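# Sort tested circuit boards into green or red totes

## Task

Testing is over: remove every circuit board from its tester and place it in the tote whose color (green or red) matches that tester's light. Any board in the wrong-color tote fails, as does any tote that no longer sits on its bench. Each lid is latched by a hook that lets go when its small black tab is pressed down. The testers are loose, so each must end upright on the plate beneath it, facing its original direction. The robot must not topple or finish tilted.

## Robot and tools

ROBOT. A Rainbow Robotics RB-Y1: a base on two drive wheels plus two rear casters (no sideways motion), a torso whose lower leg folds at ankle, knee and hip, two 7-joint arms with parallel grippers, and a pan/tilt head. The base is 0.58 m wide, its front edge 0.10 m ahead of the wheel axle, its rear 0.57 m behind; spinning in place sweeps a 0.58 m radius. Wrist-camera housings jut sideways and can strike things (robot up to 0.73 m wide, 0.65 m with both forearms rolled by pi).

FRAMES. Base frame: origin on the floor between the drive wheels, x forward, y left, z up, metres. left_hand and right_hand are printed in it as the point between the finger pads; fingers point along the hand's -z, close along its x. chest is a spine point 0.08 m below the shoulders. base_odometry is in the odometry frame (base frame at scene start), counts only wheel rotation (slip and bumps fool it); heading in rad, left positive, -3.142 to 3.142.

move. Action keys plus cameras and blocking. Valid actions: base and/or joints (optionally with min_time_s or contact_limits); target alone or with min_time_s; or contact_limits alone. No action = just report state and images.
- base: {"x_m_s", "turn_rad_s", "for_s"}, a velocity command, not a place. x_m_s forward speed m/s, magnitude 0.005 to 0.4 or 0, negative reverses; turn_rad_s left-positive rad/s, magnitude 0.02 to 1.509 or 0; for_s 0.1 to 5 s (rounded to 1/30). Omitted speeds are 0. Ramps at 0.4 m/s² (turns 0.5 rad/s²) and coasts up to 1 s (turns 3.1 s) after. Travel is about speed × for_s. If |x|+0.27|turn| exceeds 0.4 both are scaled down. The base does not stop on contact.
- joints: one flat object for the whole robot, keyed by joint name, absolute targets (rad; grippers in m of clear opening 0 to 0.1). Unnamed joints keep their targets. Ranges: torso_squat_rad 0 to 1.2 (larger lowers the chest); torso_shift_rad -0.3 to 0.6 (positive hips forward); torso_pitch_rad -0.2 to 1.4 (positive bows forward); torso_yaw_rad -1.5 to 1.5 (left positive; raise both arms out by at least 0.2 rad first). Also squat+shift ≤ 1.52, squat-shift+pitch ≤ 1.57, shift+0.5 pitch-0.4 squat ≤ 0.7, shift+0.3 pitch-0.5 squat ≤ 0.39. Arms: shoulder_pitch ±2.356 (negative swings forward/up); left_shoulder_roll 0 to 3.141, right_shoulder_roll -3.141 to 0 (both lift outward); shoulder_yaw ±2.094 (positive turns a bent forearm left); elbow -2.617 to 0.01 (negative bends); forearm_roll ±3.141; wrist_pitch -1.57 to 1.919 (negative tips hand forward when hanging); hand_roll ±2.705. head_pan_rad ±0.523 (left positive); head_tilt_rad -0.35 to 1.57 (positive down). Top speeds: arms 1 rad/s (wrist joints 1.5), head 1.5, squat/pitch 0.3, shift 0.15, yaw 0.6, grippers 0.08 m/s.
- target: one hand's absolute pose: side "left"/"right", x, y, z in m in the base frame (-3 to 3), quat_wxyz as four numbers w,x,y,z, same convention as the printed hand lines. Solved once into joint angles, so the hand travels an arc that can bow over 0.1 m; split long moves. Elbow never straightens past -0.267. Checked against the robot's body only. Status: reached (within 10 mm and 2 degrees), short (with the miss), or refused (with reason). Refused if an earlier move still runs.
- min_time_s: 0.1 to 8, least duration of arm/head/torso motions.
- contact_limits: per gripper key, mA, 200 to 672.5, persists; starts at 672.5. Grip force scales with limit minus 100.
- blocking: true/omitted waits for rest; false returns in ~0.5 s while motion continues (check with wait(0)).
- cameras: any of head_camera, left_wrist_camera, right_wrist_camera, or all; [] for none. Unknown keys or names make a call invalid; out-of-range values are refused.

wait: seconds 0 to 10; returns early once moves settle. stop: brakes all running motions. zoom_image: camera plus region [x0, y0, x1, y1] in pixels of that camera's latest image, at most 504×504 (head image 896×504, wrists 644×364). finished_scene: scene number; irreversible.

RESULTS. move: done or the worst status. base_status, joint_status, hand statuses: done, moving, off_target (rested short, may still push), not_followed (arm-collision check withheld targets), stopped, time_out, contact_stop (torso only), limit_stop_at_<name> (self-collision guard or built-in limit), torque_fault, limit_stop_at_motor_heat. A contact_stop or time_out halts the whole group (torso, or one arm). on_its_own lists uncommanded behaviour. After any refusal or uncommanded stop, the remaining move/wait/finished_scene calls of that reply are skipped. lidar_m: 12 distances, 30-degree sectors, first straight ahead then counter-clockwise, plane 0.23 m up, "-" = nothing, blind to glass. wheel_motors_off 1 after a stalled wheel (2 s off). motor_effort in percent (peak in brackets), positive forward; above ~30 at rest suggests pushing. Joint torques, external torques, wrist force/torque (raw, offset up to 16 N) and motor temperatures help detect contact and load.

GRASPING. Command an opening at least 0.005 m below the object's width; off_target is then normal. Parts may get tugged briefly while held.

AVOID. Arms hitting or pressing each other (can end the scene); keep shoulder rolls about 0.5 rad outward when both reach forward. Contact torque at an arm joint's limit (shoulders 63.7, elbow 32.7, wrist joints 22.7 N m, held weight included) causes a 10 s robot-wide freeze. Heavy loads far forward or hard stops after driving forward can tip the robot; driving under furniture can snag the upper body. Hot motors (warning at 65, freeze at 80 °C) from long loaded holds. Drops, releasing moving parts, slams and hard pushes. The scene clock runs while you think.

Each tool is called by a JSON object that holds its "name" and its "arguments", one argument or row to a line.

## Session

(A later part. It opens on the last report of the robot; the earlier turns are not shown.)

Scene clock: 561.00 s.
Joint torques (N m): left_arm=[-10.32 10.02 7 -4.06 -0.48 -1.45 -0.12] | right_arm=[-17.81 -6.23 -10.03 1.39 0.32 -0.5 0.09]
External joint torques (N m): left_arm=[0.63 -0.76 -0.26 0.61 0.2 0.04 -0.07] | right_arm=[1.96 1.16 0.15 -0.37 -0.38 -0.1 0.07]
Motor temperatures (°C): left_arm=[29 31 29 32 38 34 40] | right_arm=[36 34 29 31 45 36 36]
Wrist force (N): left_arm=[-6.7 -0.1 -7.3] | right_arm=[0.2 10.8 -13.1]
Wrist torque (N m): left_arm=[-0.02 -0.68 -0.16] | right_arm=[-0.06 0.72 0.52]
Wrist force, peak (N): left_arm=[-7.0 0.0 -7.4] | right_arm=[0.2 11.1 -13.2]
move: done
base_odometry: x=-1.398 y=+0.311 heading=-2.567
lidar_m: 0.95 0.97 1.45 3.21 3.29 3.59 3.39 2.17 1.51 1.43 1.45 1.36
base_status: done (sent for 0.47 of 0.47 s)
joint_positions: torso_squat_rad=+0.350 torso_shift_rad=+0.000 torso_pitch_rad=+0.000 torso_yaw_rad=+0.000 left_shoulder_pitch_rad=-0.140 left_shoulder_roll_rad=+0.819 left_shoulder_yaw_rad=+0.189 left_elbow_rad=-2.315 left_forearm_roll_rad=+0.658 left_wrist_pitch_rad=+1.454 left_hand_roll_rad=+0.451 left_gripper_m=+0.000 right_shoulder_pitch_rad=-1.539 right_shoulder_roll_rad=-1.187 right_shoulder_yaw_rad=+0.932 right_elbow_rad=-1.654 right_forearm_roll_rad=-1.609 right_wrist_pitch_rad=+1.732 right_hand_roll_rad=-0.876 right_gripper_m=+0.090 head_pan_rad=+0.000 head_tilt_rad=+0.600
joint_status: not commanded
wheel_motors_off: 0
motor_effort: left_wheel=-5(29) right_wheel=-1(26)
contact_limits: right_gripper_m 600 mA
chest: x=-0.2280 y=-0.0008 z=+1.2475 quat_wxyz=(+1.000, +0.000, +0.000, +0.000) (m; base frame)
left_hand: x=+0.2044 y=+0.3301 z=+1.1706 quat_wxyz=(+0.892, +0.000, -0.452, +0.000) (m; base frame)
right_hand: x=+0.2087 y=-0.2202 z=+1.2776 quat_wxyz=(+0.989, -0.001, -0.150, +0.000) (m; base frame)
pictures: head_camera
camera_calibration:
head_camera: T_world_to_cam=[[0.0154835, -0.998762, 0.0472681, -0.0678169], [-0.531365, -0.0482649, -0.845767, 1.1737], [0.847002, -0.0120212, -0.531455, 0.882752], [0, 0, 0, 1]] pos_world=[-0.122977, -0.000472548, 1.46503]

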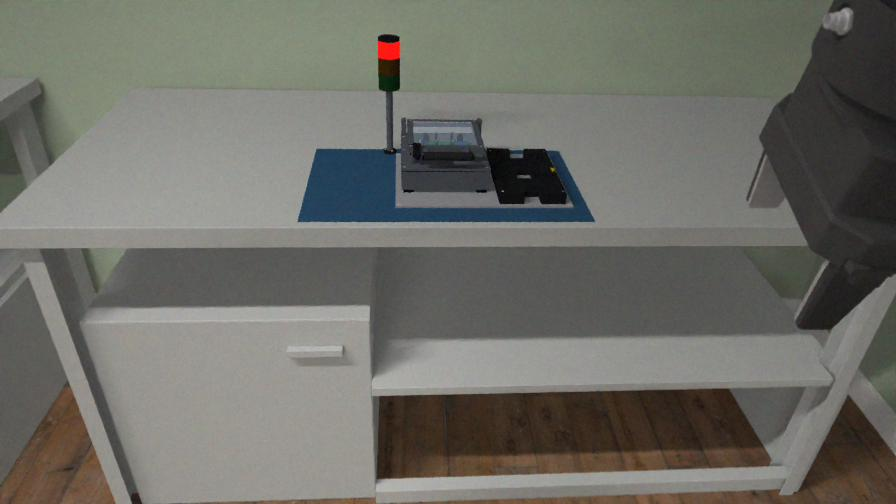

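{"name": "move", "arguments": {
  "base": {"turn_rad_s":0.4,"for_s":0.5},
  "cameras": []
}}

{"name": "move", "arguments": {
  "base": {"x_m_s":0.39,"for_s":1.8},
  "joints": {"head_tilt_rad":0.9},
  "cameras": []
}}

{"name": "move", "arguments": {
  "base": {"turn_rad_s":-0.4,"for_s":0.467},
  "cameras": ["head_camera"]
}}

Scene clock: 575.30 s.
Joint torques (N m): left_arm=[-10.22 10.16 7.34 -4.07 -0.44 -1.43 -0.15] | right_arm=[-17.79 -6.15 -10.27 1.39 0.28 -0.51 0.09]
External joint torques (N m): left_arm=[0.73 -0.63 0.08 0.61 0.24 0.05 -0.11] | right_arm=[1.99 1.24 -0.09 -0.36 -0.42 -0.1 0.07]
Motor temperatures (°C): left_arm=[29 31 29 32 38 34 40] | right_arm=[36 34 29 31 45 36 36]
Wrist force (N): left_arm=[-6.9 0.1 -7.6] | right_arm=[0.3 11.1 -13.3]
Wrist torque (N m): left_arm=[-0.02 -0.70 -0.16] | right_arm=[-0.07 0.73 0.53]
Wrist force, peak (N): left_arm=[-6.7 0.2 -7.8] | right_arm=[0.2 11.2 -13.3]
move: done
base_odometry: x=-1.398 y=+0.311 heading=-2.442
lidar_m: 0.94 0.99 1.46 3.21 3.39 3.43 3.39 1.90 1.47 1.43 1.37 1.55
base_status: done (sent for 0.5 of 0.5 s)
joint_positions: torso_squat_rad=+0.350 torso_shift_rad=+0.000 torso_pitch_rad=+0.000 torso_yaw_rad=+0.000 left_shoulder_pitch_rad=-0.140 left_shoulder_roll_rad=+0.819 left_shoulder_yaw_rad=+0.189 left_elbow_rad=-2.315 left_forearm_roll_rad=+0.658 left_wrist_pitch_rad=+1.454 left_hand_roll_rad=+0.451 left_gripper_m=+0.000 right_shoulder_pitch_rad=-1.539 right_shoulder_roll_rad=-1.187 right_shoulder_yaw_rad=+0.932 right_elbow_rad=-1.654 right_forearm_roll_rad=-1.609 right_wrist_pitch_rad=+1.732 right_hand_roll_rad=-0.876 right_gripper_m=+0.090 head_pan_rad=+0.000 head_tilt_rad=+0.600
joint_status: not commanded
wheel_motors_off: 0
motor_effort: left_wheel=-4(28) right_wheel=+0(17)
contact_limits: right_gripper_m 600 mA
chest: x=-0.2280 y=-0.0008 z=+1.2475 quat_wxyz=(+1.000, +0.000, +0.000, +0.000) (m; base frame)
left_hand: x=+0.2044 y=+0.3301 z=+1.1706 quat_wxyz=(+0.892, +0.000, -0.452, +0.000) (m; base frame)
right_hand: x=+0.2087 y=-0.2202 z=+1.2776 quat_wxyz=(+0.989, -0.001, -0.150, +0.000) (m; base frame)
pictures: none
No camera images: "cameras" was empty.

Scene clock: 578.43 s.
Joint torques (N m): left_arm=[-10.27 10.08 7.24 -4.16 -0.38 -1.44 -0.18] | right_arm=[-17.71 -6.2 -9.99 1.45 0.32 -0.42 0.1]
External joint torques (N m): left_arm=[0.67 -0.7 -0.02 0.52 0.29 0.04 -0.14] | right_arm=[2.07 1.2 0.2 -0.31 -0.38 -0.01 0.08]
Motor temperatures (°C): left_arm=[29 31 29 32 38 34 40] | right_arm=[36 34 29 31 45 36 36]
Wrist force (N): left_arm=[-6.6 0.1 -7.4] | right_arm=[0.1 11.0 -12.5]
Wrist torque (N m): left_arm=[-0.04 -0.71 -0.17] | right_arm=[-0.08 0.70 0.51]
Wrist force, peak (N): left_arm=[-6.8 -0.1 -7.6] | right_arm=[-0.1 11.3 -13.4]
move: done
base_odometry: x=-1.935 y=-0.141 heading=-2.442
lidar_m: 0.25 0.26 0.37 2.20 3.36 4.21 4.10 1.96 1.51 1.08 1.13 0.94
base_status: done (sent for 1.8 of 1.8 s)
joint_positions: torso_squat_rad=+0.350 torso_shift_rad=+0.000 torso_pitch_rad=+0.000 torso_yaw_rad=+0.000 left_shoulder_pitch_rad=-0.140 left_shoulder_roll_rad=+0.819 left_shoulder_yaw_rad=+0.189 left_elbow_rad=-2.315 left_forearm_roll_rad=+0.658 left_wrist_pitch_rad=+1.454 left_hand_roll_rad=+0.451 left_gripper_m=+0.000 right_shoulder_pitch_rad=-1.539 right_shoulder_roll_rad=-1.187 right_shoulder_yaw_rad=+0.932 right_elbow_rad=-1.654 right_forearm_roll_rad=-1.609 right_wrist_pitch_rad=+1.732 right_hand_roll_rad=-0.876 right_gripper_m=+0.090 head_pan_rad=+0.000 head_tilt_rad=+0.900
joint_status: all done
wheel_motors_off: 0
motor_effort: left_wheel=+1(30) right_wheel=-4(29)
contact_limits: right_gripper_m 600 mA
chest: x=-0.2280 y=-0.0008 z=+1.2475 quat_wxyz=(+1.000, +0.000, +0.000, +0.000) (m; base frame)
left_hand: x=+0.2045 y=+0.3301 z=+1.1705 quat_wxyz=(+0.892, +0.000, -0.452, +0.000) (m; base frame)
right_hand: x=+0.2087 y=-0.2202 z=+1.2776 quat_wxyz=(+0.989, -0.001, -0.150, +0.000) (m; base frame)
pictures: none
No camera images: "cameras" was empty.

Scene clock: 579.70 s.
Joint torques (N m): left_arm=[-10.21 10.32 7.32 -3.94 -0.42 -1.47 -0.18] | right_arm=[-17.77 -6 -10.02 1.52 0.35 -0.55 0.12]
External joint torques (N m): left_arm=[0.74 -0.46 0.06 0.74 0.25 0.02 -0.14] | right_arm=[2.01 1.4 0.17 -0.24 -0.35 -0.14 0.11]
Motor temperatures (°C): left_arm=[29 31 29 32 38 34 40] | right_arm=[36 34 29 31 45 36 36]
Wrist force (N): left_arm=[-6.5 0.0 -7.1] | right_arm=[0.5 11.2 -13.0]
Wrist torque (N m): left_arm=[-0.03 -0.70 -0.17] | right_arm=[-0.10 0.75 0.51]
Wrist force, peak (N): left_arm=[-6.9 0.0 -7.5] | right_arm=[0.3 11.4 -12.9]
move: done
base_odometry: x=-1.935 y=-0.141 heading=-2.550
lidar_m: 0.25 0.25 0.33 0.67 3.24 4.31 4.09 2.19 1.56 1.48 1.07 0.96
base_status: done (sent for 0.47 of 0.47 s)
joint_positions: torso_squat_rad=+0.350 torso_shift_rad=+0.000 torso_pitch_rad=+0.000 torso_yaw_rad=+0.000 left_shoulder_pitch_rad=-0.140 left_shoulder_roll_rad=+0.819 left_shoulder_yaw_rad=+0.189 left_elbow_rad=-2.315 left_forearm_roll_rad=+0.658 left_wrist_pitch_rad=+1.454 left_hand_roll_rad=+0.451 left_gripper_m=+0.000 right_shoulder_pitch_rad=-1.539 right_shoulder_roll_rad=-1.187 right_shoulder_yaw_rad=+0.932 right_elbow_rad=-1.654 right_forearm_roll_rad=-1.609 right_wrist_pitch_rad=+1.732 right_hand_roll_rad=-0.876 right_gripper_m=+0.090 head_pan_rad=+0.000 head_tilt_rad=+0.900
joint_status: not commanded
wheel_motors_off: 0
motor_effort: left_wheel=+0(24) right_wheel=-4(26)
contact_limits: right_gripper_m 600 mA
chest: x=-0.2280 y=-0.0007 z=+1.2475 quat_wxyz=(+1.000, +0.000, +0.000, +0.000) (m; base frame)
left_hand: x=+0.2044 y=+0.3302 z=+1.1705 quat_wxyz=(+0.892, +0.000, -0.452, +0.000) (m; base frame)
right_hand: x=+0.2087 y=-0.2201 z=+1.2776 quat_wxyz=(+0.989, -0.001, -0.150, +0.000) (m; base frame)
pictures: head_camera
camera_calibration:
head_camera: T_world_to_cam=[[0.0290434, -0.998751, 0.040647, -0.0553397], [-0.75753, -0.0485228, -0.650995, 0.845169], [0.652154, -0.0118842, -0.757993, 1.17054], [0, 0, 0, 1]] pos_world=[-0.121524, -0.000349713, 1.43971]

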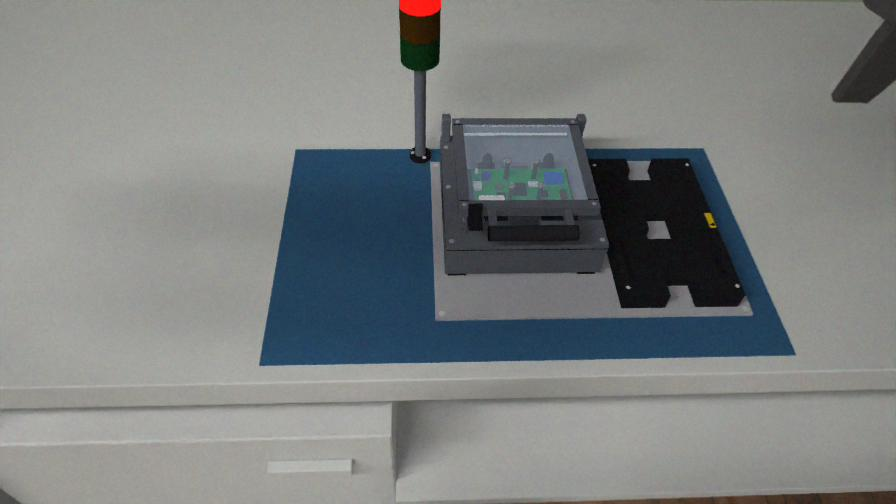

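{"name": "move", "arguments": {
  "base": {"x_m_s":0.2,"for_s":0.2},
  "joints": {"torso_pitch_rad":0.15,"torso_shift_rad":0.1,"right_gripper_m":0.0},
  "cameras": []
}}

{"name": "move", "arguments": {
  "target": {"side":"right","x":0.295,"y":0.0,"z":1.06,"quat_wxyz":[1,0,0,0]},
  "cameras": ["head_camera","right_wrist_camera"]
}}

Scene clock: 588.70 s.
Joint torques (N m): left_arm=[-8.58 10.07 7.34 -4.72 -0.3 -1.2 -0.2] | right_arm=[-18.19 -7.23 -10.22 0.8 0.09 -0.23 0.12]
External joint torques (N m): left_arm=[0.65 -0.73 -0.06 0.64 0.29 0.12 -0.16] | right_arm=[1.96 1.43 0.33 -0.14 -0.39 -0.03 0.11]
Motor temperatures (°C): left_arm=[29 31 29 32 38 34 40] | right_arm=[36 34 29 31 45 36 36]
Wrist force (N): left_arm=[-6.3 0.0 -8.1] | right_arm=[0.9 11.1 -13.2]
Wrist torque (N m): left_arm=[-0.02 -0.69 -0.16] | right_arm=[-0.11 0.75 0.52]
Wrist force, peak (N): left_arm=[-6.1 0.0 -8.4] | right_arm=[1.5 11.2 -13.7]
move: done
base_odometry: x=-1.949 y=-0.150 heading=-2.550
lidar_m: 0.24 0.23 0.30 0.67 3.25 4.31 4.10 2.19 1.54 1.06 1.08 0.93
base_status: done (sent for 0.2 of 0.2 s)
joint_positions: torso_squat_rad=+0.350 torso_shift_rad=+0.100 torso_pitch_rad=+0.150 torso_yaw_rad=+0.000 left_shoulder_pitch_rad=-0.140 left_shoulder_roll_rad=+0.819 left_shoulder_yaw_rad=+0.189 left_elbow_rad=-2.315 left_forearm_roll_rad=+0.658 left_wrist_pitch_rad=+1.454 left_hand_roll_rad=+0.451 left_gripper_m=+0.000 right_shoulder_pitch_rad=-1.539 right_shoulder_roll_rad=-1.187 right_shoulder_yaw_rad=+0.932 right_elbow_rad=-1.654 right_forearm_roll_rad=-1.609 right_wrist_pitch_rad=+1.732 right_hand_roll_rad=-0.876 right_gripper_m=+0.000 head_pan_rad=+0.000 head_tilt_rad=+0.900
joint_status: all done
wheel_motors_off: 0
motor_effort: left_wheel=-1(31) right_wheel=+2(38)
contact_limits: right_gripper_m 600 mA
chest: x=-0.1161 y=-0.0007 z=+1.2407 quat_wxyz=(+0.997, +0.000, +0.075, +0.000) (m; base frame)
left_hand: x=+0.2999 y=+0.3302 z=+1.1000 quat_wxyz=(+0.923, +0.000, -0.384, +0.000) (m; base frame)
right_hand: x=+0.3202 y=-0.2201 z=+1.2053 quat_wxyz=(+0.997, -0.001, -0.075, +0.000) (m; base frame)
pictures: none
No camera images: "cameras" was empty.

Scene clock: 590.07 s.
Joint torques (N m): left_arm=[-8.59 10.01 7.24 -4.71 -0.33 -1.29 -0.16] | right_arm=[-22.13 -7.39 -9.16 -0.2 0.18 -0.04 0.12]
External joint torques (N m): left_arm=[0.64 -0.8 -0.16 0.65 0.26 0.02 -0.12] | right_arm=[1.31 -0.08 0.85 1.01 -0.06 -0.04 0.12]
Motor temperatures (°C): left_arm=[29 31 29 32 38 34 40] | right_arm=[36 34 29 31 45 36 36]
Wrist force (N): left_arm=[-5.9 0.0 -8.0] | right_arm=[2.4 10.9 -13.2]
Wrist torque (N m): left_arm=[-0.02 -0.64 -0.17] | right_arm=[-0.07 0.84 0.55]
Wrist force, peak (N): left_arm=[-5.9 0.0 -8.4] | right_arm=[1.9 11.7 -14.0]
move: done
base_odometry: x=-1.949 y=-0.150 heading=-2.550
lidar_m: 0.26 0.23 0.30 0.68 3.24 4.32 4.10 2.18 1.55 1.06 1.08 0.94
base_status: not commanded
joint_positions: torso_squat_rad=+0.350 torso_shift_rad=+0.100 torso_pitch_rad=+0.150 torso_yaw_rad=+0.000 left_shoulder_pitch_rad=-0.140 left_shoulder_roll_rad=+0.819 left_shoulder_yaw_rad=+0.189 left_elbow_rad=-2.315 left_forearm_roll_rad=+0.658 left_wrist_pitch_rad=+1.454 left_hand_roll_rad=+0.451 left_gripper_m=+0.000 right_shoulder_pitch_rad=-1.553 right_shoulder_roll_rad=-0.483 right_shoulder_yaw_rad=+1.148 right_elbow_rad=-1.331 right_forearm_roll_rad=-1.441 right_wrist_pitch_rad=+1.595 right_hand_roll_rad=-1.192 right_gripper_m=+0.000 head_pan_rad=+0.000 head_tilt_rad=+0.900
joint_status: all done
wheel_motors_off: 0
motor_effort: left_wheel=+0(2) right_wheel=+3(6)
contact_limits: right_gripper_m 600 mA
chest: x=-0.1162 y=-0.0007 z=+1.2407 quat_wxyz=(+0.997, +0.000, +0.075, +0.000) (m; base frame)
left_hand: x=+0.2999 y=+0.3302 z=+1.1000 quat_wxyz=(+0.923, +0.000, -0.384, +0.000) (m; base frame)
right_hand: x=+0.2949 y=+0.0002 z=+1.0602 quat_wxyz=(+1.000, +0.000, +0.000, +0.000) (m; base frame)
right_hand_status: reached (checked arc, planned for 1.0 s): 0 mm and 0.0 deg off.
pictures: head_camera, right_wrist_camera
camera_calibration:
head_camera: T_world_to_cam=[[0.0349114, -0.998748, 0.0358223, -0.0516544], [-0.846251, -0.0486106, -0.530561, 0.765762], [0.531639, -0.0117921, -0.846889, 1.18878], [0, 0, 0, 1]] pos_world=[0.0178305, -0.000347484, 1.4149]
right_wrist_camera: T_world_to_cam=[[-0.99965, 0.0199606, -0.0173793, 0.315677], [0.0101585, 0.895736, 0.44447, -0.441165], [0.0244391, 0.444137, -0.895625, 1.01391], [0, 0, 0, 1]] pos_world=[0.295269, -0.0614482, 1.10965]

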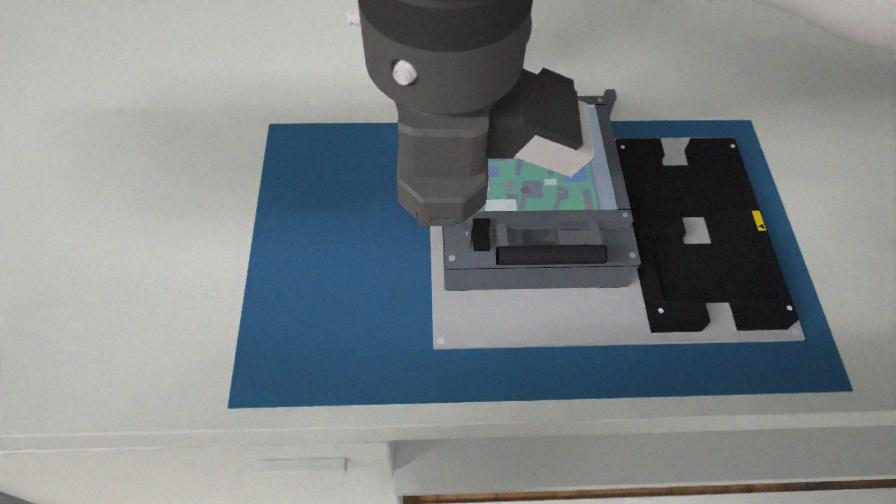

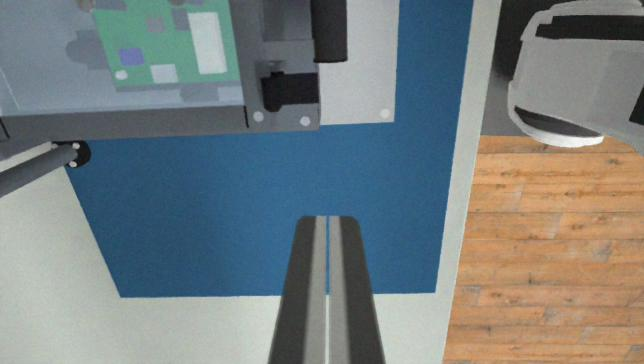

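{"name": "move", "arguments": {
  "target": {"side":"right","x":0.31,"y":-0.032,"z":1.0,"quat_wxyz":[1,0,0,0]},
  "cameras": []
}}

{"name": "move", "arguments": {
  "target": {"side":"right","x":0.31,"y":-0.032,"z":0.98,"quat_wxyz":[1,0,0,0]},
  "cameras": ["right_wrist_camera"]
}}

{"name": "move", "arguments": {
  "target": {"side":"right","x":0.31,"y":-0.032,"z":0.972,"quat_wxyz":[1,0,0,0]},
  "cameras": ["right_wrist_camera","head_camera"]
}}

Scene clock: 602.57 s.
Joint torques (N m): left_arm=[-8.64 10.23 7.41 -4.58 -0.36 -1.24 -0.21] | right_arm=[-22.67 -6.48 -9.25 -1.32 -0.05 -0.03 -0.17]
External joint torques (N m): left_arm=[0.59 -0.57 0.01 0.78 0.23 0.08 -0.17] | right_arm=[0.92 0.56 0.47 0.32 -0.29 -0.02 -0.17]
Motor temperatures (°C): left_arm=[29 31 29 32 38 34 40] | right_arm=[36 34 29 31 45 36 36]
Wrist force (N): left_arm=[-6.4 0.4 -7.7] | right_arm=[2.1 10.7 -13.3]
Wrist torque (N m): left_arm=[-0.06 -0.69 -0.16] | right_arm=[-0.04 0.84 0.51]
Wrist force, peak (N): left_arm=[-6.0 0.0 -8.4] | right_arm=[1.5 10.7 -14.2]
move: done
base_odometry: x=-1.949 y=-0.150 heading=-2.550
lidar_m: 0.25 0.23 0.31 0.67 3.25 4.32 4.11 2.19 1.55 1.06 1.08 0.94
base_status: not commanded
joint_positions: torso_squat_rad=+0.350 torso_shift_rad=+0.100 torso_pitch_rad=+0.150 torso_yaw_rad=+0.000 left_shoulder_pitch_rad=-0.140 left_shoulder_roll_rad=+0.819 left_shoulder_yaw_rad=+0.189 left_elbow_rad=-2.315 left_forearm_roll_rad=+0.658 left_wrist_pitch_rad=+1.454 left_hand_roll_rad=+0.451 left_gripper_m=+0.000 right_shoulder_pitch_rad=-1.436 right_shoulder_roll_rad=-0.511 right_shoulder_yaw_rad=+1.204 right_elbow_rad=-1.287 right_forearm_roll_rad=-1.369 right_wrist_pitch_rad=+1.482 right_hand_roll_rad=-1.096 right_gripper_m=+0.000 head_pan_rad=+0.000 head_tilt_rad=+0.900
joint_status: all done
wheel_motors_off: 0
motor_effort: left_wheel=+0(2) right_wheel=+4(5)
contact_limits: right_gripper_m 600 mA
chest: x=-0.1162 y=-0.0008 z=+1.2407 quat_wxyz=(+0.997, +0.000, +0.075, +0.000) (m; base frame)
left_hand: x=+0.2999 y=+0.3302 z=+1.1001 quat_wxyz=(+0.923, +0.000, -0.384, +0.000) (m; base frame)
right_hand: x=+0.3096 y=-0.0325 z=+1.0003 quat_wxyz=(+1.000, +0.000, -0.001, +0.000) (m; base frame)
right_hand_status: reached (checked arc, planned for 0.4 s): 1 mm and 0.1 deg off.
pictures: none
No camera images: "cameras" was empty.

Scene clock: 603.60 s.
Joint torques (N m): left_arm=[-8.53 10.23 7.58 -4.55 -0.36 -1.33 -0.19] | right_arm=[-8.26 -2.79 -0.45 3.36 3 -3.93 0.15]
External joint torques (N m): left_arm=[0.73 -0.57 0.18 0.8 0.23 -0.01 -0.15] | right_arm=[15.34 4.07 9.05 5.12 2.75 -3.94 0.15]
Motor temperatures (°C): left_arm=[29 31 29 32 38 34 40] | right_arm=[36 34 29 31 45 36 36]
Wrist force (N): left_arm=[-6.3 0.2 -8.0] | right_arm=[-17.3 3.5 37.4]
Wrist torque (N m): left_arm=[-0.05 -0.69 -0.16] | right_arm=[-0.13 0.86 0.53]
Wrist force, peak (N): left_arm=[-6.0 0.0 -8.9] | right_arm=[-28.6 -2.8 66.0]
move: done
base_odometry: x=-1.949 y=-0.150 heading=-2.550
lidar_m: 0.25 0.23 0.31 0.67 3.24 4.32 4.10 2.19 1.55 1.06 1.09 0.94
base_status: not commanded
joint_positions: torso_squat_rad=+0.350 torso_shift_rad=+0.099 torso_pitch_rad=+0.148 torso_yaw_rad=+0.000 left_shoulder_pitch_rad=-0.140 left_shoulder_roll_rad=+0.819 left_shoulder_yaw_rad=+0.189 left_elbow_rad=-2.315 left_forearm_roll_rad=+0.658 left_wrist_pitch_rad=+1.454 left_hand_roll_rad=+0.451 left_gripper_m=+0.000 right_shoulder_pitch_rad=-1.412 right_shoulder_roll_rad=-0.487 right_shoulder_yaw_rad=+1.222 right_elbow_rad=-1.249 right_forearm_roll_rad=-1.347 right_wrist_pitch_rad=+1.446 right_hand_roll_rad=-1.079 right_gripper_m=+0.000 head_pan_rad=+0.000 head_tilt_rad=+0.900
joint_status: all done
wheel_motors_off: 0
motor_effort: left_wheel=+2(13) right_wheel=+10(18)
contact_limits: right_gripper_m 600 mA
chest: x=-0.1173 y=-0.0008 z=+1.2408 quat_wxyz=(+0.997, +0.000, +0.074, +0.000) (m; base frame)
left_hand: x=+0.2991 y=+0.3301 z=+1.1009 quat_wxyz=(+0.923, +0.000, -0.385, +0.000) (m; base frame)
right_hand: x=+0.3103 y=-0.0313 z=+0.9830 quat_wxyz=(+1.000, +0.001, -0.002, +0.000) (m; base frame)
right_hand_status: reached (checked arc, planned for 0.2 s): 3 mm and 0.3 deg off.
pictures: right_wrist_camera
camera_calibration:
right_wrist_camera: T_world_to_cam=[[-0.999571, 0.0195084, -0.0218525, 0.334712], [0.0077209, 0.89506, 0.445879, -0.379471], [0.0282576, 0.445519, -0.894826, 0.956525], [0, 0, 0, 1]] pos_world=[0.310469, -0.0930311, 1.03244]

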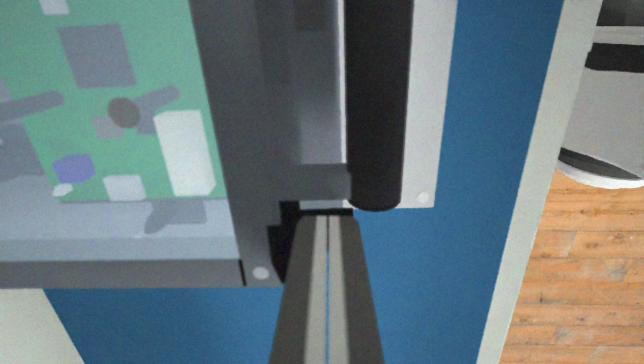

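Scene clock: 604.37 s.
Joint torques (N m): left_arm=[-8.64 10.1 7.39 -4.48 -0.27 -1.26 -0.19] | right_arm=[13.11 2.05 12.71 10.67 7.85 -11.36 0.14]
External joint torques (N m): left_arm=[0.66 -0.71 -0.01 0.86 0.32 0.07 -0.15] | right_arm=[36.76 8.87 22.12 12.44 7.61 -11.34 0.14]
Motor temperatures (°C): left_arm=[29 31 29 32 38 34 40] | right_arm=[36 34 29 31 45 36 36]
Wrist force (N): left_arm=[-6.1 0.1 -8.1] | right_arm=[-53.1 -11.5 124.7]
Wrist torque (N m): left_arm=[-0.02 -0.67 -0.17] | right_arm=[-0.55 0.79 0.53]
Wrist force, peak (N): left_arm=[-5.9 -0.1 -8.6] | right_arm=[-60.8 -15.4 139.7]
move: done
base_odometry: x=-1.949 y=-0.150 heading=-2.550
lidar_m: 0.25 0.23 0.31 0.67 3.24 4.32 4.10 2.19 1.54 1.06 1.08 0.94
base_status: not commanded
joint_positions: torso_squat_rad=+0.351 torso_shift_rad=+0.098 torso_pitch_rad=+0.145 torso_yaw_rad=+0.000 left_shoulder_pitch_rad=-0.140 left_shoulder_roll_rad=+0.819 left_shoulder_yaw_rad=+0.189 left_elbow_rad=-2.315 left_forearm_roll_rad=+0.658 left_wrist_pitch_rad=+1.454 left_hand_roll_rad=+0.451 left_gripper_m=+0.000 right_shoulder_pitch_rad=-1.406 right_shoulder_roll_rad=-0.476 right_shoulder_yaw_rad=+1.226 right_elbow_rad=-1.231 right_forearm_roll_rad=-1.340 right_wrist_pitch_rad=+1.433 right_hand_roll_rad=-1.068 right_gripper_m=-0.001 head_pan_rad=+0.000 head_tilt_rad=+0.900
joint_status: all done
wheel_motors_off: 0
motor_effort: left_wheel=+4(11) right_wheel=+21(22)
contact_limits: right_gripper_m 600 mA
chest: x=-0.1192 y=-0.0009 z=+1.2410 quat_wxyz=(+0.997, +0.001, +0.072, +0.000) (m; base frame)
left_hand: x=+0.2977 y=+0.3299 z=+1.1024 quat_wxyz=(+0.922, +0.000, -0.386, +0.000) (m; base frame)
right_hand: x=+0.3109 y=-0.0304 z=+0.9791 quat_wxyz=(+1.000, +0.002, -0.005, +0.001) (m; base frame)
right_hand_status: reached (checked arc, planned for 0.2 s): 7 mm and 0.7 deg off.
pictures: head_camera, right_wrist_camera
camera_calibration:
head_camera: T_world_to_cam=[[0.034312, -0.998768, 0.035845, -0.0518588], [-0.843648, -0.048174, -0.53473, 0.76884], [0.535798, -0.0118929, -0.844262, 1.18779], [0, 0, 0, 1]] pos_world=[0.0139926, -0.000630511, 1.41579]
right_wrist_camera: T_world_to_cam=[[-0.999456, 0.0181512, -0.027538, 0.340704], [0.00389391, 0.894041, 0.447968, -0.379405], [0.0327513, 0.447617, -0.893625, 0.950131], [0, 0, 0, 1]] pos_world=[0.310878, -0.092275, 1.0284]

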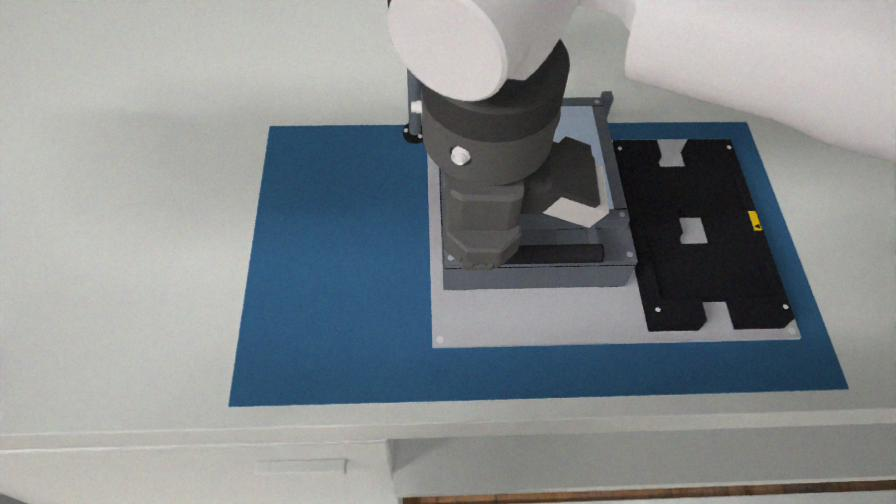

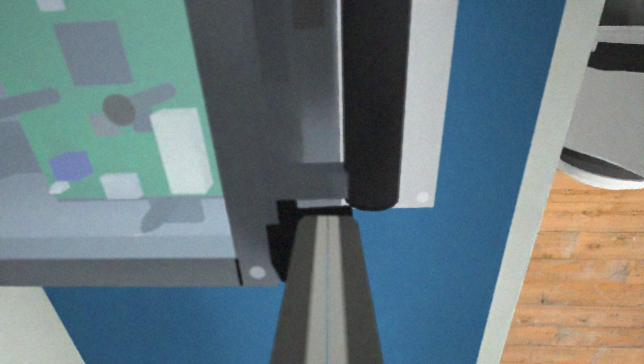

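{"name": "move", "arguments": {
  "target": {"side":"right","x":0.303,"y":-0.03,"z":1.03,"quat_wxyz":[1,0,0,0]},
  "cameras": ["right_wrist_camera","head_camera"]
}}

{"name": "zoom_image", "arguments": {
  "camera": "right_wrist_camera",
  "region": [200, 100, 440, 260]
}}

{"name": "zoom_image", "arguments": {
  "camera": "head_camera",
  "region": [420, 160, 660, 310]
}}

Scene clock: 610.03 s.
Joint torques (N m): left_arm=[-8.83 10.15 7.42 -4.8 -0.33 -1.31 -0.14] | right_arm=[-20.13 -6.87 -8.74 -0.81 0.25 -0.3 -0.1]
External joint torques (N m): left_arm=[0.41 -0.65 0.02 0.56 0.26 0.01 -0.1] | right_arm=[3.43 0.39 1.23 0.63 0.02 -0.3 -0.1]
Motor temperatures (°C): left_arm=[29 31 29 32 38 34 40] | right_arm=[36 34 29 32 46 37 36]
Wrist force (N): left_arm=[-6.2 -0.1 -8.0] | right_arm=[2.1 11.0 -12.9]
Wrist torque (N m): left_arm=[-0.01 -0.68 -0.17] | right_arm=[-0.10 0.79 0.51]
Wrist force, peak (N): left_arm=[-5.7 -0.1 -8.9] | right_arm=[-52.1 -11.9 125.3]
move: done
base_odometry: x=-1.949 y=-0.150 heading=-2.550
lidar_m: 0.25 0.23 0.30 0.67 3.24 4.32 4.10 2.19 1.55 1.07 1.09 0.94
base_status: not commanded
joint_positions: torso_squat_rad=+0.350 torso_shift_rad=+0.100 torso_pitch_rad=+0.150 torso_yaw_rad=+0.000 left_shoulder_pitch_rad=-0.140 left_shoulder_roll_rad=+0.819 left_shoulder_yaw_rad=+0.189 left_elbow_rad=-2.315 left_forearm_roll_rad=+0.658 left_wrist_pitch_rad=+1.454 left_hand_roll_rad=+0.451 left_gripper_m=+0.000 right_shoulder_pitch_rad=-1.477 right_shoulder_roll_rad=-0.534 right_shoulder_yaw_rad=+1.176 right_elbow_rad=-1.331 right_forearm_roll_rad=-1.408 right_wrist_pitch_rad=+1.537 right_hand_roll_rad=-1.123 right_gripper_m=+0.000 head_pan_rad=+0.000 head_tilt_rad=+0.900
joint_status: all done
wheel_motors_off: 0
motor_effort: left_wheel=+0(15) right_wheel=+4(21)
contact_limits: right_gripper_m 600 mA
chest: x=-0.1162 y=-0.0008 z=+1.2407 quat_wxyz=(+0.997, +0.000, +0.075, +0.000) (m; base frame)
left_hand: x=+0.2999 y=+0.3302 z=+1.1001 quat_wxyz=(+0.923, +0.000, -0.384, +0.000) (m; base frame)
right_hand: x=+0.3051 y=-0.0295 z=+1.0280 quat_wxyz=(+1.000, +0.000, +0.002, +0.000) (m; base frame)
right_hand_status: reached (checked arc, planned for 0.4 s): 3 mm and 0.3 deg off.
pictures: head_camera, right_wrist_camera
camera_calibration:
head_camera: T_world_to_cam=[[0.0348426, -0.998753, 0.0357679, -0.0516377], [-0.846215, -0.0485243, -0.530627, 0.765816], [0.5317, -0.0117789, -0.846851, 1.18876], [0, 0, 0, 1]] pos_world=[0.0177812, -0.000410414, 1.41491]
right_wrist_camera: T_world_to_cam=[[-0.999735, 0.0193654, -0.012427, 0.320856], [0.0118395, 0.896028, 0.443839, -0.400188], [0.0197301, 0.443575, -0.89602, 0.999863], [0, 0, 0, 1]] pos_world=[0.305782, -0.091147, 1.0775]

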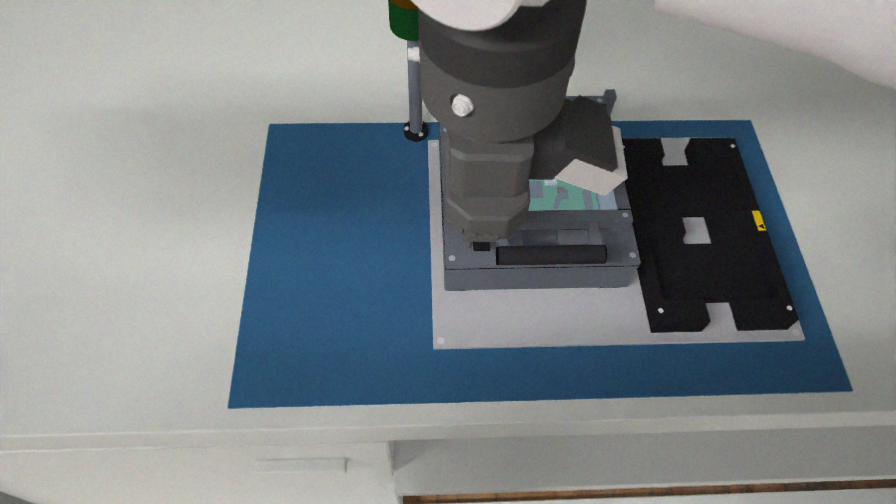

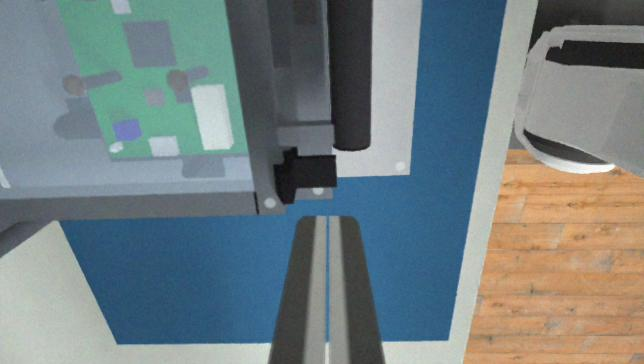

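Scaled by 2.100 from the camera's 644x364 image, which has a finer 1265x715 frame.

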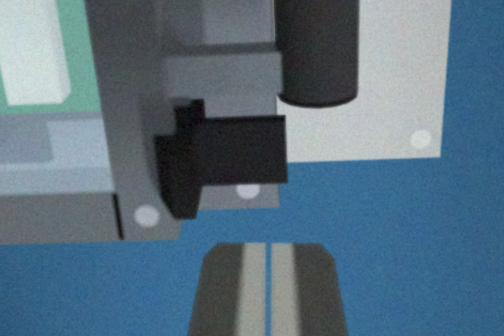

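Scaled by 2.100 from the camera's 896x504 image, which has a finer 1280x720 frame.

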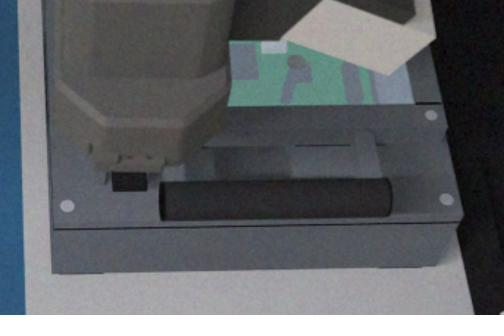

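{"name": "move", "arguments": {
  "target": {"side":"right","x":0.304,"y":-0.04,"z":1.0,"quat_wxyz":[1,0,0,0]},
  "cameras": []
}}

{"name": "move", "arguments": {
  "target": {"side":"right","x":0.304,"y":-0.04,"z":0.983,"quat_wxyz":[1,0,0,0]},
  "cameras": ["right_wrist_camera"]
}}

{"name": "move", "arguments": {
  "target": {"side":"right","x":0.304,"y":-0.04,"z":0.976,"quat_wxyz":[1,0,0,0]},
  "cameras": ["right_wrist_camera"]
}}

Scene clock: 621.90 s.
Joint torques (N m): left_arm=[-8.48 9.96 7.36 -4.79 -0.36 -1.27 -0.22] | right_arm=[-21.96 -7.11 -9.21 -1.62 0.24 -0.03 0.1]
External joint torques (N m): left_arm=[0.75 -0.84 -0.03 0.57 0.23 0.05 -0.18] | right_arm=[1.37 -0.06 0.72 0.05 0 -0.02 0.1]
Motor temperatures (°C): left_arm=[29 31 29 32 38 34 40] | right_arm=[36 34 29 32 46 37 36]
Wrist force (N): left_arm=[-5.9 0.0 -8.0] | right_arm=[1.6 11.0 -13.0]
Wrist torque (N m): left_arm=[-0.01 -0.63 -0.16] | right_arm=[-0.07 0.77 0.52]
Wrist force, peak (N): left_arm=[-6.3 0.0 -8.3] | right_arm=[2.3 10.1 -14.4]
move: done
base_odometry: x=-1.949 y=-0.150 heading=-2.550
lidar_m: 0.25 0.23 0.30 0.67 3.24 4.32 4.11 2.19 1.54 1.06 1.08 0.94
base_status: not commanded
joint_positions: torso_squat_rad=+0.350 torso_shift_rad=+0.100 torso_pitch_rad=+0.150 torso_yaw_rad=+0.000 left_shoulder_pitch_rad=-0.140 left_shoulder_roll_rad=+0.819 left_shoulder_yaw_rad=+0.189 left_elbow_rad=-2.315 left_forearm_roll_rad=+0.658 left_wrist_pitch_rad=+1.454 left_hand_roll_rad=+0.451 left_gripper_m=+0.000 right_shoulder_pitch_rad=-1.421 right_shoulder_roll_rad=-0.546 right_shoulder_yaw_rad=+1.204 right_elbow_rad=-1.343 right_forearm_roll_rad=-1.369 right_wrist_pitch_rad=+1.483 right_hand_roll_rad=-1.115 right_gripper_m=+0.000 head_pan_rad=+0.000 head_tilt_rad=+0.900
joint_status: all done
wheel_motors_off: 0
motor_effort: left_wheel=+1(2) right_wheel=+3(4)
contact_limits: right_gripper_m 600 mA
chest: x=-0.1162 y=-0.0008 z=+1.2407 quat_wxyz=(+0.997, +0.000, +0.075, +0.000) (m; base frame)
left_hand: x=+0.2999 y=+0.3302 z=+1.1001 quat_wxyz=(+0.923, +0.000, -0.384, +0.000) (m; base frame)
right_hand: x=+0.3040 y=-0.0399 z=+1.0001 quat_wxyz=(+1.000, +0.000, +0.000, +0.000) (m; base frame)
right_hand_status: reached (checked arc, planned for 0.3 s): 0 mm and 0.0 deg off.
pictures: none
No camera images: "cameras" was empty.

Scene clock: 622.77 s.
Joint torques (N m): left_arm=[-8.6 10.09 7.18 -4.65 -0.36 -1.32 -0.16] | right_arm=[-16.04 -5.57 -5.31 -0.55 0.35 0.74 0.19]
External joint torques (N m): left_arm=[0.64 -0.72 -0.21 0.71 0.23 0 -0.12] | right_arm=[7.25 1.31 4.46 1.25 0.15 0.75 0.19]
Motor temperatures (°C): left_arm=[29 31 29 32 38 34 40] | right_arm=[36 34 29 32 46 37 36]
Wrist force (N): left_arm=[-6.0 -0.1 -8.0] | right_arm=[2.1 14.5 -5.7]
Wrist torque (N m): left_arm=[0.01 -0.66 -0.17] | right_arm=[0.04 0.79 0.48]
Wrist force, peak (N): left_arm=[-6.0 -0.2 -8.6] | right_arm=[23.5 11.8 50.5]
move: done
base_odometry: x=-1.949 y=-0.150 heading=-2.550
lidar_m: 0.25 0.23 0.31 0.66 3.24 4.32 4.10 2.20 1.54 1.05 1.08 0.94
base_status: not commanded
joint_positions: torso_squat_rad=+0.350 torso_shift_rad=+0.100 torso_pitch_rad=+0.150 torso_yaw_rad=+0.000 left_shoulder_pitch_rad=-0.140 left_shoulder_roll_rad=+0.819 left_shoulder_yaw_rad=+0.189 left_elbow_rad=-2.315 left_forearm_roll_rad=+0.658 left_wrist_pitch_rad=+1.454 left_hand_roll_rad=+0.451 left_gripper_m=+0.000 right_shoulder_pitch_rad=-1.398 right_shoulder_roll_rad=-0.528 right_shoulder_yaw_rad=+1.221 right_elbow_rad=-1.317 right_forearm_roll_rad=-1.347 right_wrist_pitch_rad=+1.452 right_hand_roll_rad=-1.104 right_gripper_m=+0.000 head_pan_rad=+0.000 head_tilt_rad=+0.900
joint_status: all done
wheel_motors_off: 0
motor_effort: left_wheel=+1(4) right_wheel=+2(3)
contact_limits: right_gripper_m 600 mA
chest: x=-0.1163 y=-0.0007 z=+1.2407 quat_wxyz=(+0.997, +0.000, +0.075, +0.000) (m; base frame)
left_hand: x=+0.2998 y=+0.3303 z=+1.1002 quat_wxyz=(+0.923, +0.000, -0.384, +0.000) (m; base frame)
right_hand: x=+0.3045 y=-0.0394 z=+0.9841 quat_wxyz=(+1.000, +0.001, -0.001, +0.000) (m; base frame)
right_hand_status: reached (checked arc, planned for 0.2 s): 1 mm and 0.1 deg off.
pictures: right_wrist_camera
camera_calibration:
right_wrist_camera: T_world_to_cam=[[-0.99962, 0.0198946, -0.0190663, 0.326343], [0.00932762, 0.895368, 0.44523, -0.372452], [0.025929, 0.444883, -0.895213, 0.962294], [0, 0, 0, 1]] pos_world=[0.304741, -0.101119, 1.03351]

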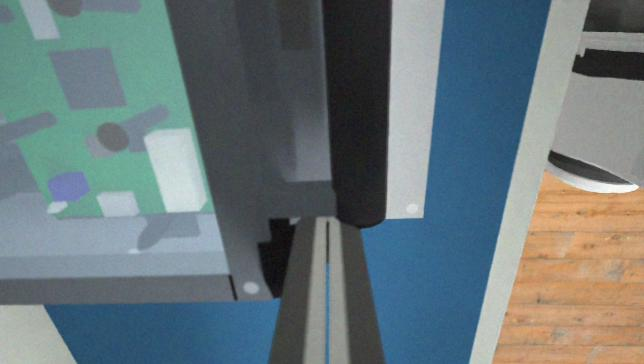

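Scene clock: 623.60 s.
Joint torques (N m): left_arm=[-8.56 10.27 7.19 -4.62 -0.38 -1.24 -0.18] | right_arm=[-9.64 -8.46 0.08 6.83 6.2 -3.52 0.13]
External joint torques (N m): left_arm=[0.7 -0.54 -0.21 0.73 0.21 0.08 -0.14] | right_arm=[13.63 -1.64 9.8 8.66 5.94 -3.51 0.13]
Motor temperatures (°C): left_arm=[29 31 29 32 38 34 40] | right_arm=[36 34 29 32 46 36 36]
Wrist force (N): left_arm=[-6.0 0.3 -7.8] | right_arm=[-26.1 8.8 36.5]
Wrist torque (N m): left_arm=[-0.04 -0.65 -0.16] | right_arm=[0.18 1.06 0.68]
Wrist force, peak (N): left_arm=[-6.0 0.2 -8.6] | right_arm=[-37.1 11.7 59.3]
move: done
base_odometry: x=-1.949 y=-0.150 heading=-2.550
lidar_m: 0.24 0.23 0.31 0.68 3.25 4.32 4.10 2.19 1.55 1.06 1.08 0.95
base_status: not commanded
joint_positions: torso_squat_rad=+0.350 torso_shift_rad=+0.099 torso_pitch_rad=+0.148 torso_yaw_rad=+0.000 left_shoulder_pitch_rad=-0.140 left_shoulder_roll_rad=+0.819 left_shoulder_yaw_rad=+0.189 left_elbow_rad=-2.315 left_forearm_roll_rad=+0.658 left_wrist_pitch_rad=+1.454 left_hand_roll_rad=+0.451 left_gripper_m=+0.000 right_shoulder_pitch_rad=-1.390 right_shoulder_roll_rad=-0.519 right_shoulder_yaw_rad=+1.226 right_elbow_rad=-1.307 right_forearm_roll_rad=-1.340 right_wrist_pitch_rad=+1.440 right_hand_roll_rad=-1.099 right_gripper_m=+0.000 head_pan_rad=+0.000 head_tilt_rad=+0.900
joint_status: all done
wheel_motors_off: 0
motor_effort: left_wheel=+6(14) right_wheel=+8(17)
contact_limits: right_gripper_m 600 mA
chest: x=-0.1174 y=-0.0007 z=+1.2408 quat_wxyz=(+0.997, +0.000, +0.074, +0.000) (m; base frame)
left_hand: x=+0.2990 y=+0.3302 z=+1.1010 quat_wxyz=(+0.923, +0.000, -0.385, +0.000) (m; base frame)
right_hand: x=+0.3034 y=-0.0385 z=+0.9789 quat_wxyz=(+1.000, +0.002, -0.002, +0.001) (m; base frame)
right_hand_status: reached (checked arc, planned for 0.1 s): 3 mm and 0.3 deg off.
pictures: right_wrist_camera
camera_calibration:
right_wrist_camera: T_world_to_cam=[[-0.999637, 0.017609, -0.0203768, 0.326326], [0.00665075, 0.894602, 0.446815, -0.371788], [0.0260971, 0.446517, -0.894394, 0.956511], [0, 0, 0, 1]] pos_world=[0.303718, -0.100243, 1.02827]

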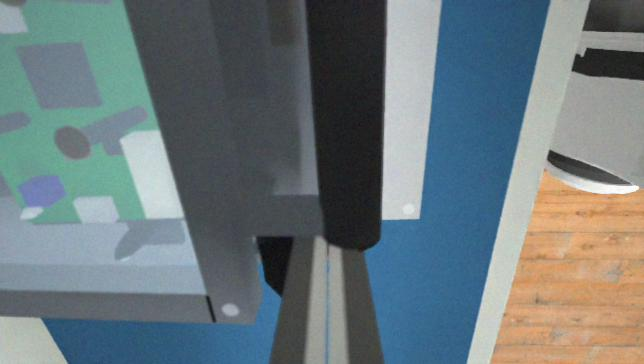

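{"name": "move", "arguments": {
  "target": {"side":"right","x":0.29,"y":-0.035,"z":1.03,"quat_wxyz":[1,0,0,0]},
  "cameras": ["head_camera"]
}}

{"name": "move", "arguments": {
  "target": {"side":"right","x":0.241,"y":-0.092,"z":1.04,"quat_wxyz":[0.924,0,-0.383,0]},
  "cameras": []
}}

{"name": "move", "arguments": {
  "joints": {"right_gripper_m":0.05},
  "cameras": ["head_camera","right_wrist_camera"]
}}

Scene clock: 638.77 s.
Joint torques (N m): left_arm=[-8.62 10.18 7.35 -4.7 -0.32 -1.24 -0.24] | right_arm=[-20.18 -7.11 -9.64 -1.13 0.08 -0.23 0.04]
External joint torques (N m): left_arm=[0.62 -0.63 -0.04 0.67 0.27 0.08 -0.2] | right_arm=[2.8 0 0.67 0.32 -0.15 -0.23 0.05]
Motor temperatures (°C): left_arm=[29 31 29 32 38 34 40] | right_arm=[36 34 29 32 47 36 36]
Wrist force (N): left_arm=[-6.2 0.0 -7.8] | right_arm=[2.3 11.0 -13.0]
Wrist torque (N m): left_arm=[-0.01 -0.69 -0.17] | right_arm=[-0.08 0.86 0.53]
Wrist force, peak (N): left_arm=[-6.3 0.2 -8.2] | right_arm=[-29.4 9.8 42.5]
move: done
base_odometry: x=-1.949 y=-0.150 heading=-2.550
lidar_m: 0.25 0.24 0.31 0.66 3.24 4.32 4.11 2.19 1.55 1.08 1.08 0.95
base_status: not commanded
joint_positions: torso_squat_rad=+0.350 torso_shift_rad=+0.100 torso_pitch_rad=+0.150 torso_yaw_rad=+0.000 left_shoulder_pitch_rad=-0.140 left_shoulder_roll_rad=+0.819 left_shoulder_yaw_rad=+0.189 left_elbow_rad=-2.315 left_forearm_roll_rad=+0.658 left_wrist_pitch_rad=+1.454 left_hand_roll_rad=+0.451 left_gripper_m=+0.000 right_shoulder_pitch_rad=-1.458 right_shoulder_roll_rad=-0.578 right_shoulder_yaw_rad=+1.177 right_elbow_rad=-1.438 right_forearm_roll_rad=-1.405 right_wrist_pitch_rad=+1.541 right_hand_roll_rad=-1.183 right_gripper_m=+0.000 head_pan_rad=+0.000 head_tilt_rad=+0.900
joint_status: all done
wheel_motors_off: 0
motor_effort: left_wheel=+0(8) right_wheel=+3(10)
contact_limits: right_gripper_m 600 mA
chest: x=-0.1162 y=-0.0008 z=+1.2407 quat_wxyz=(+0.997, +0.000, +0.075, +0.000) (m; base frame)
left_hand: x=+0.2999 y=+0.3302 z=+1.1001 quat_wxyz=(+0.923, +0.000, -0.384, +0.000) (m; base frame)
right_hand: x=+0.2910 y=-0.0348 z=+1.0292 quat_wxyz=(+1.000, +0.000, +0.001, +0.000) (m; base frame)
right_hand_status: reached (checked arc, planned for 0.4 s): 1 mm and 0.1 deg off.
pictures: head_camera
camera_calibration:
head_camera: T_world_to_cam=[[0.034875, -0.998752, 0.0357621, -0.0516269], [-0.846219, -0.0485485, -0.530618, 0.765809], [0.531692, -0.0117573, -0.846856, 1.18876], [0, 0, 0, 1]] pos_world=[0.0177891, -0.000407016, 1.41491]

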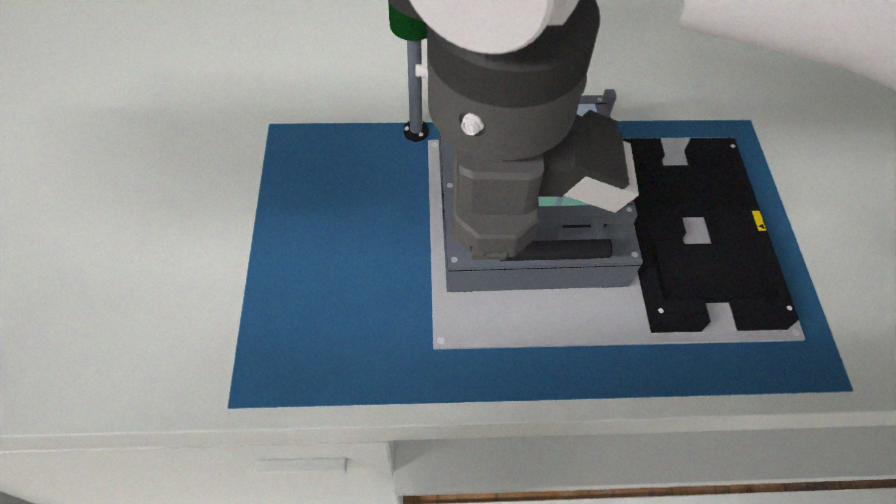

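Scene clock: 640.70 s.
Joint torques (N m): left_arm=[-8.6 10.14 7.22 -4.63 -0.4 -1.21 -0.15] | right_arm=[-14.39 -5.31 -8.3 -2.93 0.94 0.48 0.49]
External joint torques (N m): left_arm=[0.64 -0.66 -0.18 0.74 0.19 0.11 -0.11] | right_arm=[1.64 0.31 0.51 0.36 -0.56 -0.05 0.45]
Motor temperatures (°C): left_arm=[29 31 29 32 38 34 40] | right_arm=[36 34 29 32 47 36 36]
Wrist force (N): left_arm=[-5.9 -0.2 -7.7] | right_arm=[-2.1 10.8 -11.0]
Wrist torque (N m): left_arm=[0.02 -0.66 -0.16] | right_arm=[-0.11 0.60 0.48]
Wrist force, peak (N): left_arm=[-6.1 0.3 -8.5] | right_arm=[1.8 12.0 -13.3]
move: done
base_odometry: x=-1.949 y=-0.150 heading=-2.550
lidar_m: 0.25 0.23 0.30 0.67 3.25 4.32 4.11 2.19 1.55 1.06 1.08 0.94
base_status: not commanded
joint_positions: torso_squat_rad=+0.350 torso_shift_rad=+0.100 torso_pitch_rad=+0.150 torso_yaw_rad=+0.000 left_shoulder_pitch_rad=-0.140 left_shoulder_roll_rad=+0.819 left_shoulder_yaw_rad=+0.189 left_elbow_rad=-2.315 left_forearm_roll_rad=+0.658 left_wrist_pitch_rad=+1.454 left_hand_roll_rad=+0.451 left_gripper_m=+0.000 right_shoulder_pitch_rad=-1.315 right_shoulder_roll_rad=-0.829 right_shoulder_yaw_rad=+1.515 right_elbow_rad=-2.399 right_forearm_roll_rad=-0.382 right_wrist_pitch_rad=+1.707 right_hand_roll_rad=-1.938 right_gripper_m=+0.000 head_pan_rad=+0.000 head_tilt_rad=+0.900
joint_status: all done
wheel_motors_off: 0
motor_effort: left_wheel=+0(3) right_wheel=+1(4)
contact_limits: right_gripper_m 600 mA
chest: x=-0.1162 y=-0.0007 z=+1.2407 quat_wxyz=(+0.997, +0.000, +0.075, +0.000) (m; base frame)
left_hand: x=+0.2999 y=+0.3302 z=+1.1001 quat_wxyz=(+0.923, +0.000, -0.384, +0.000) (m; base frame)
right_hand: x=+0.2410 y=-0.0918 z=+1.0403 quat_wxyz=(+0.924, +0.001, -0.383, +0.000) (m; base frame)
right_hand_status: reached (checked arc, planned for 1.3 s): 0 mm and 0.1 deg off.
pictures: none
No camera images: "cameras" was empty.

Scene clock: 641.77 s.
Joint torques (N m): left_arm=[-8.7 10.24 7.47 -4.78 -0.33 -1.21 -0.15] | right_arm=[-14.2 -5.38 -7.72 -2.91 1.01 0.44 0.43]
External joint torques (N m): left_arm=[0.54 -0.57 0.07 0.58 0.26 0.1 -0.11] | right_arm=[1.83 0.24 1.09 0.38 -0.49 -0.09 0.39]
Motor temperatures (°C): left_arm=[29 31 29 32 38 34 40] | right_arm=[36 34 29 32 46 36 36]
Wrist force (N): left_arm=[-6.1 0.3 -8.1] | right_arm=[-2.1 11.2 -11.1]
Wrist torque (N m): left_arm=[-0.04 -0.66 -0.16] | right_arm=[-0.15 0.61 0.49]
Wrist force, peak (N): left_arm=[-6.2 0.1 -8.2] | right_arm=[-2.4 11.2 -11.3]
move: done
base_odometry: x=-1.949 y=-0.150 heading=-2.550
lidar_m: 0.25 0.23 0.31 0.67 3.24 4.32 4.10 2.19 1.55 1.05 1.08 0.94
base_status: not commanded
joint_positions: torso_squat_rad=+0.350 torso_shift_rad=+0.100 torso_pitch_rad=+0.150 torso_yaw_rad=+0.000 left_shoulder_pitch_rad=-0.140 left_shoulder_roll_rad=+0.819 left_shoulder_yaw_rad=+0.189 left_elbow_rad=-2.315 left_forearm_roll_rad=+0.658 left_wrist_pitch_rad=+1.454 left_hand_roll_rad=+0.451 left_gripper_m=+0.000 right_shoulder_pitch_rad=-1.315 right_shoulder_roll_rad=-0.829 right_shoulder_yaw_rad=+1.515 right_elbow_rad=-2.399 right_forearm_roll_rad=-0.382 right_wrist_pitch_rad=+1.707 right_hand_roll_rad=-1.938 right_gripper_m=+0.050 head_pan_rad=+0.000 head_tilt_rad=+0.900
joint_status: all done
wheel_motors_off: 0
motor_effort: left_wheel=+1(2) right_wheel=+2(5)
contact_limits: right_gripper_m 600 mA
chest: x=-0.1162 y=-0.0007 z=+1.2407 quat_wxyz=(+0.997, +0.000, +0.075, +0.000) (m; base frame)
left_hand: x=+0.2999 y=+0.3302 z=+1.1001 quat_wxyz=(+0.923, +0.000, -0.384, +0.000) (m; base frame)
right_hand: x=+0.2410 y=-0.0918 z=+1.0403 quat_wxyz=(+0.924, +0.001, -0.383, +0.000) (m; base frame)
pictures: head_camera, right_wrist_camera
camera_calibration:
head_camera: T_world_to_cam=[[0.0348721, -0.998752, 0.035765, -0.0516279], [-0.846227, -0.0485475, -0.530606, 0.765798], [0.531679, -0.011762, -0.846864, 1.18876], [0, 0, 0, 1]] pos_world=[0.0177985, -0.000403706, 1.4149]
right_wrist_camera: T_world_to_cam=[[-0.694858, 0.0203161, -0.71886, 0.919646], [-0.307155, 0.895454, 0.322207, -0.14574], [0.650252, 0.44469, -0.615974, 0.596657], [0, 0, 0, 1]] pos_world=[0.206282, -0.153508, 1.07558]

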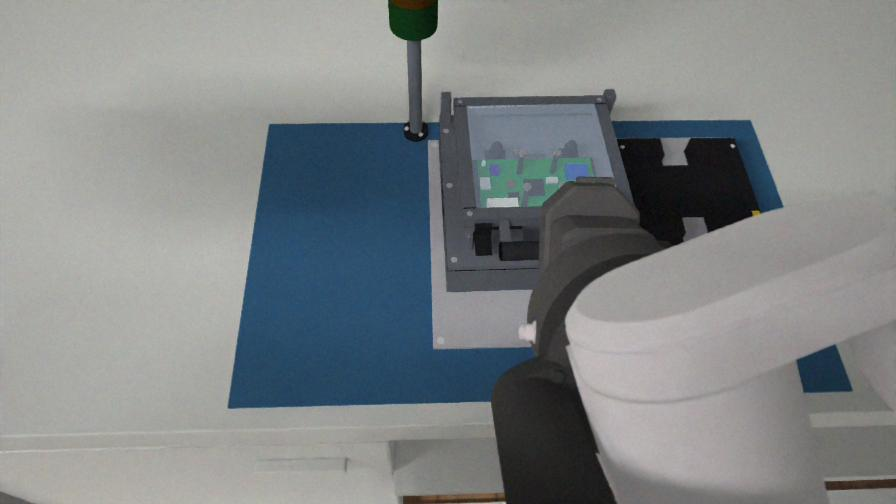

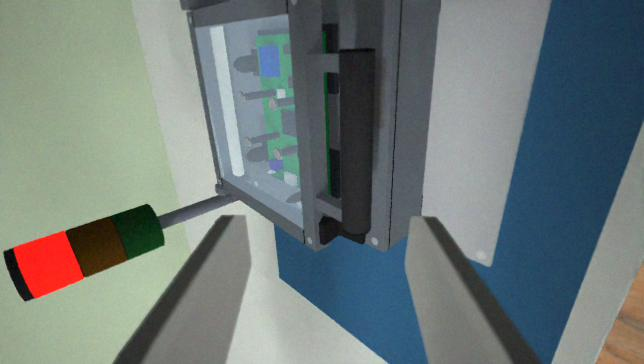

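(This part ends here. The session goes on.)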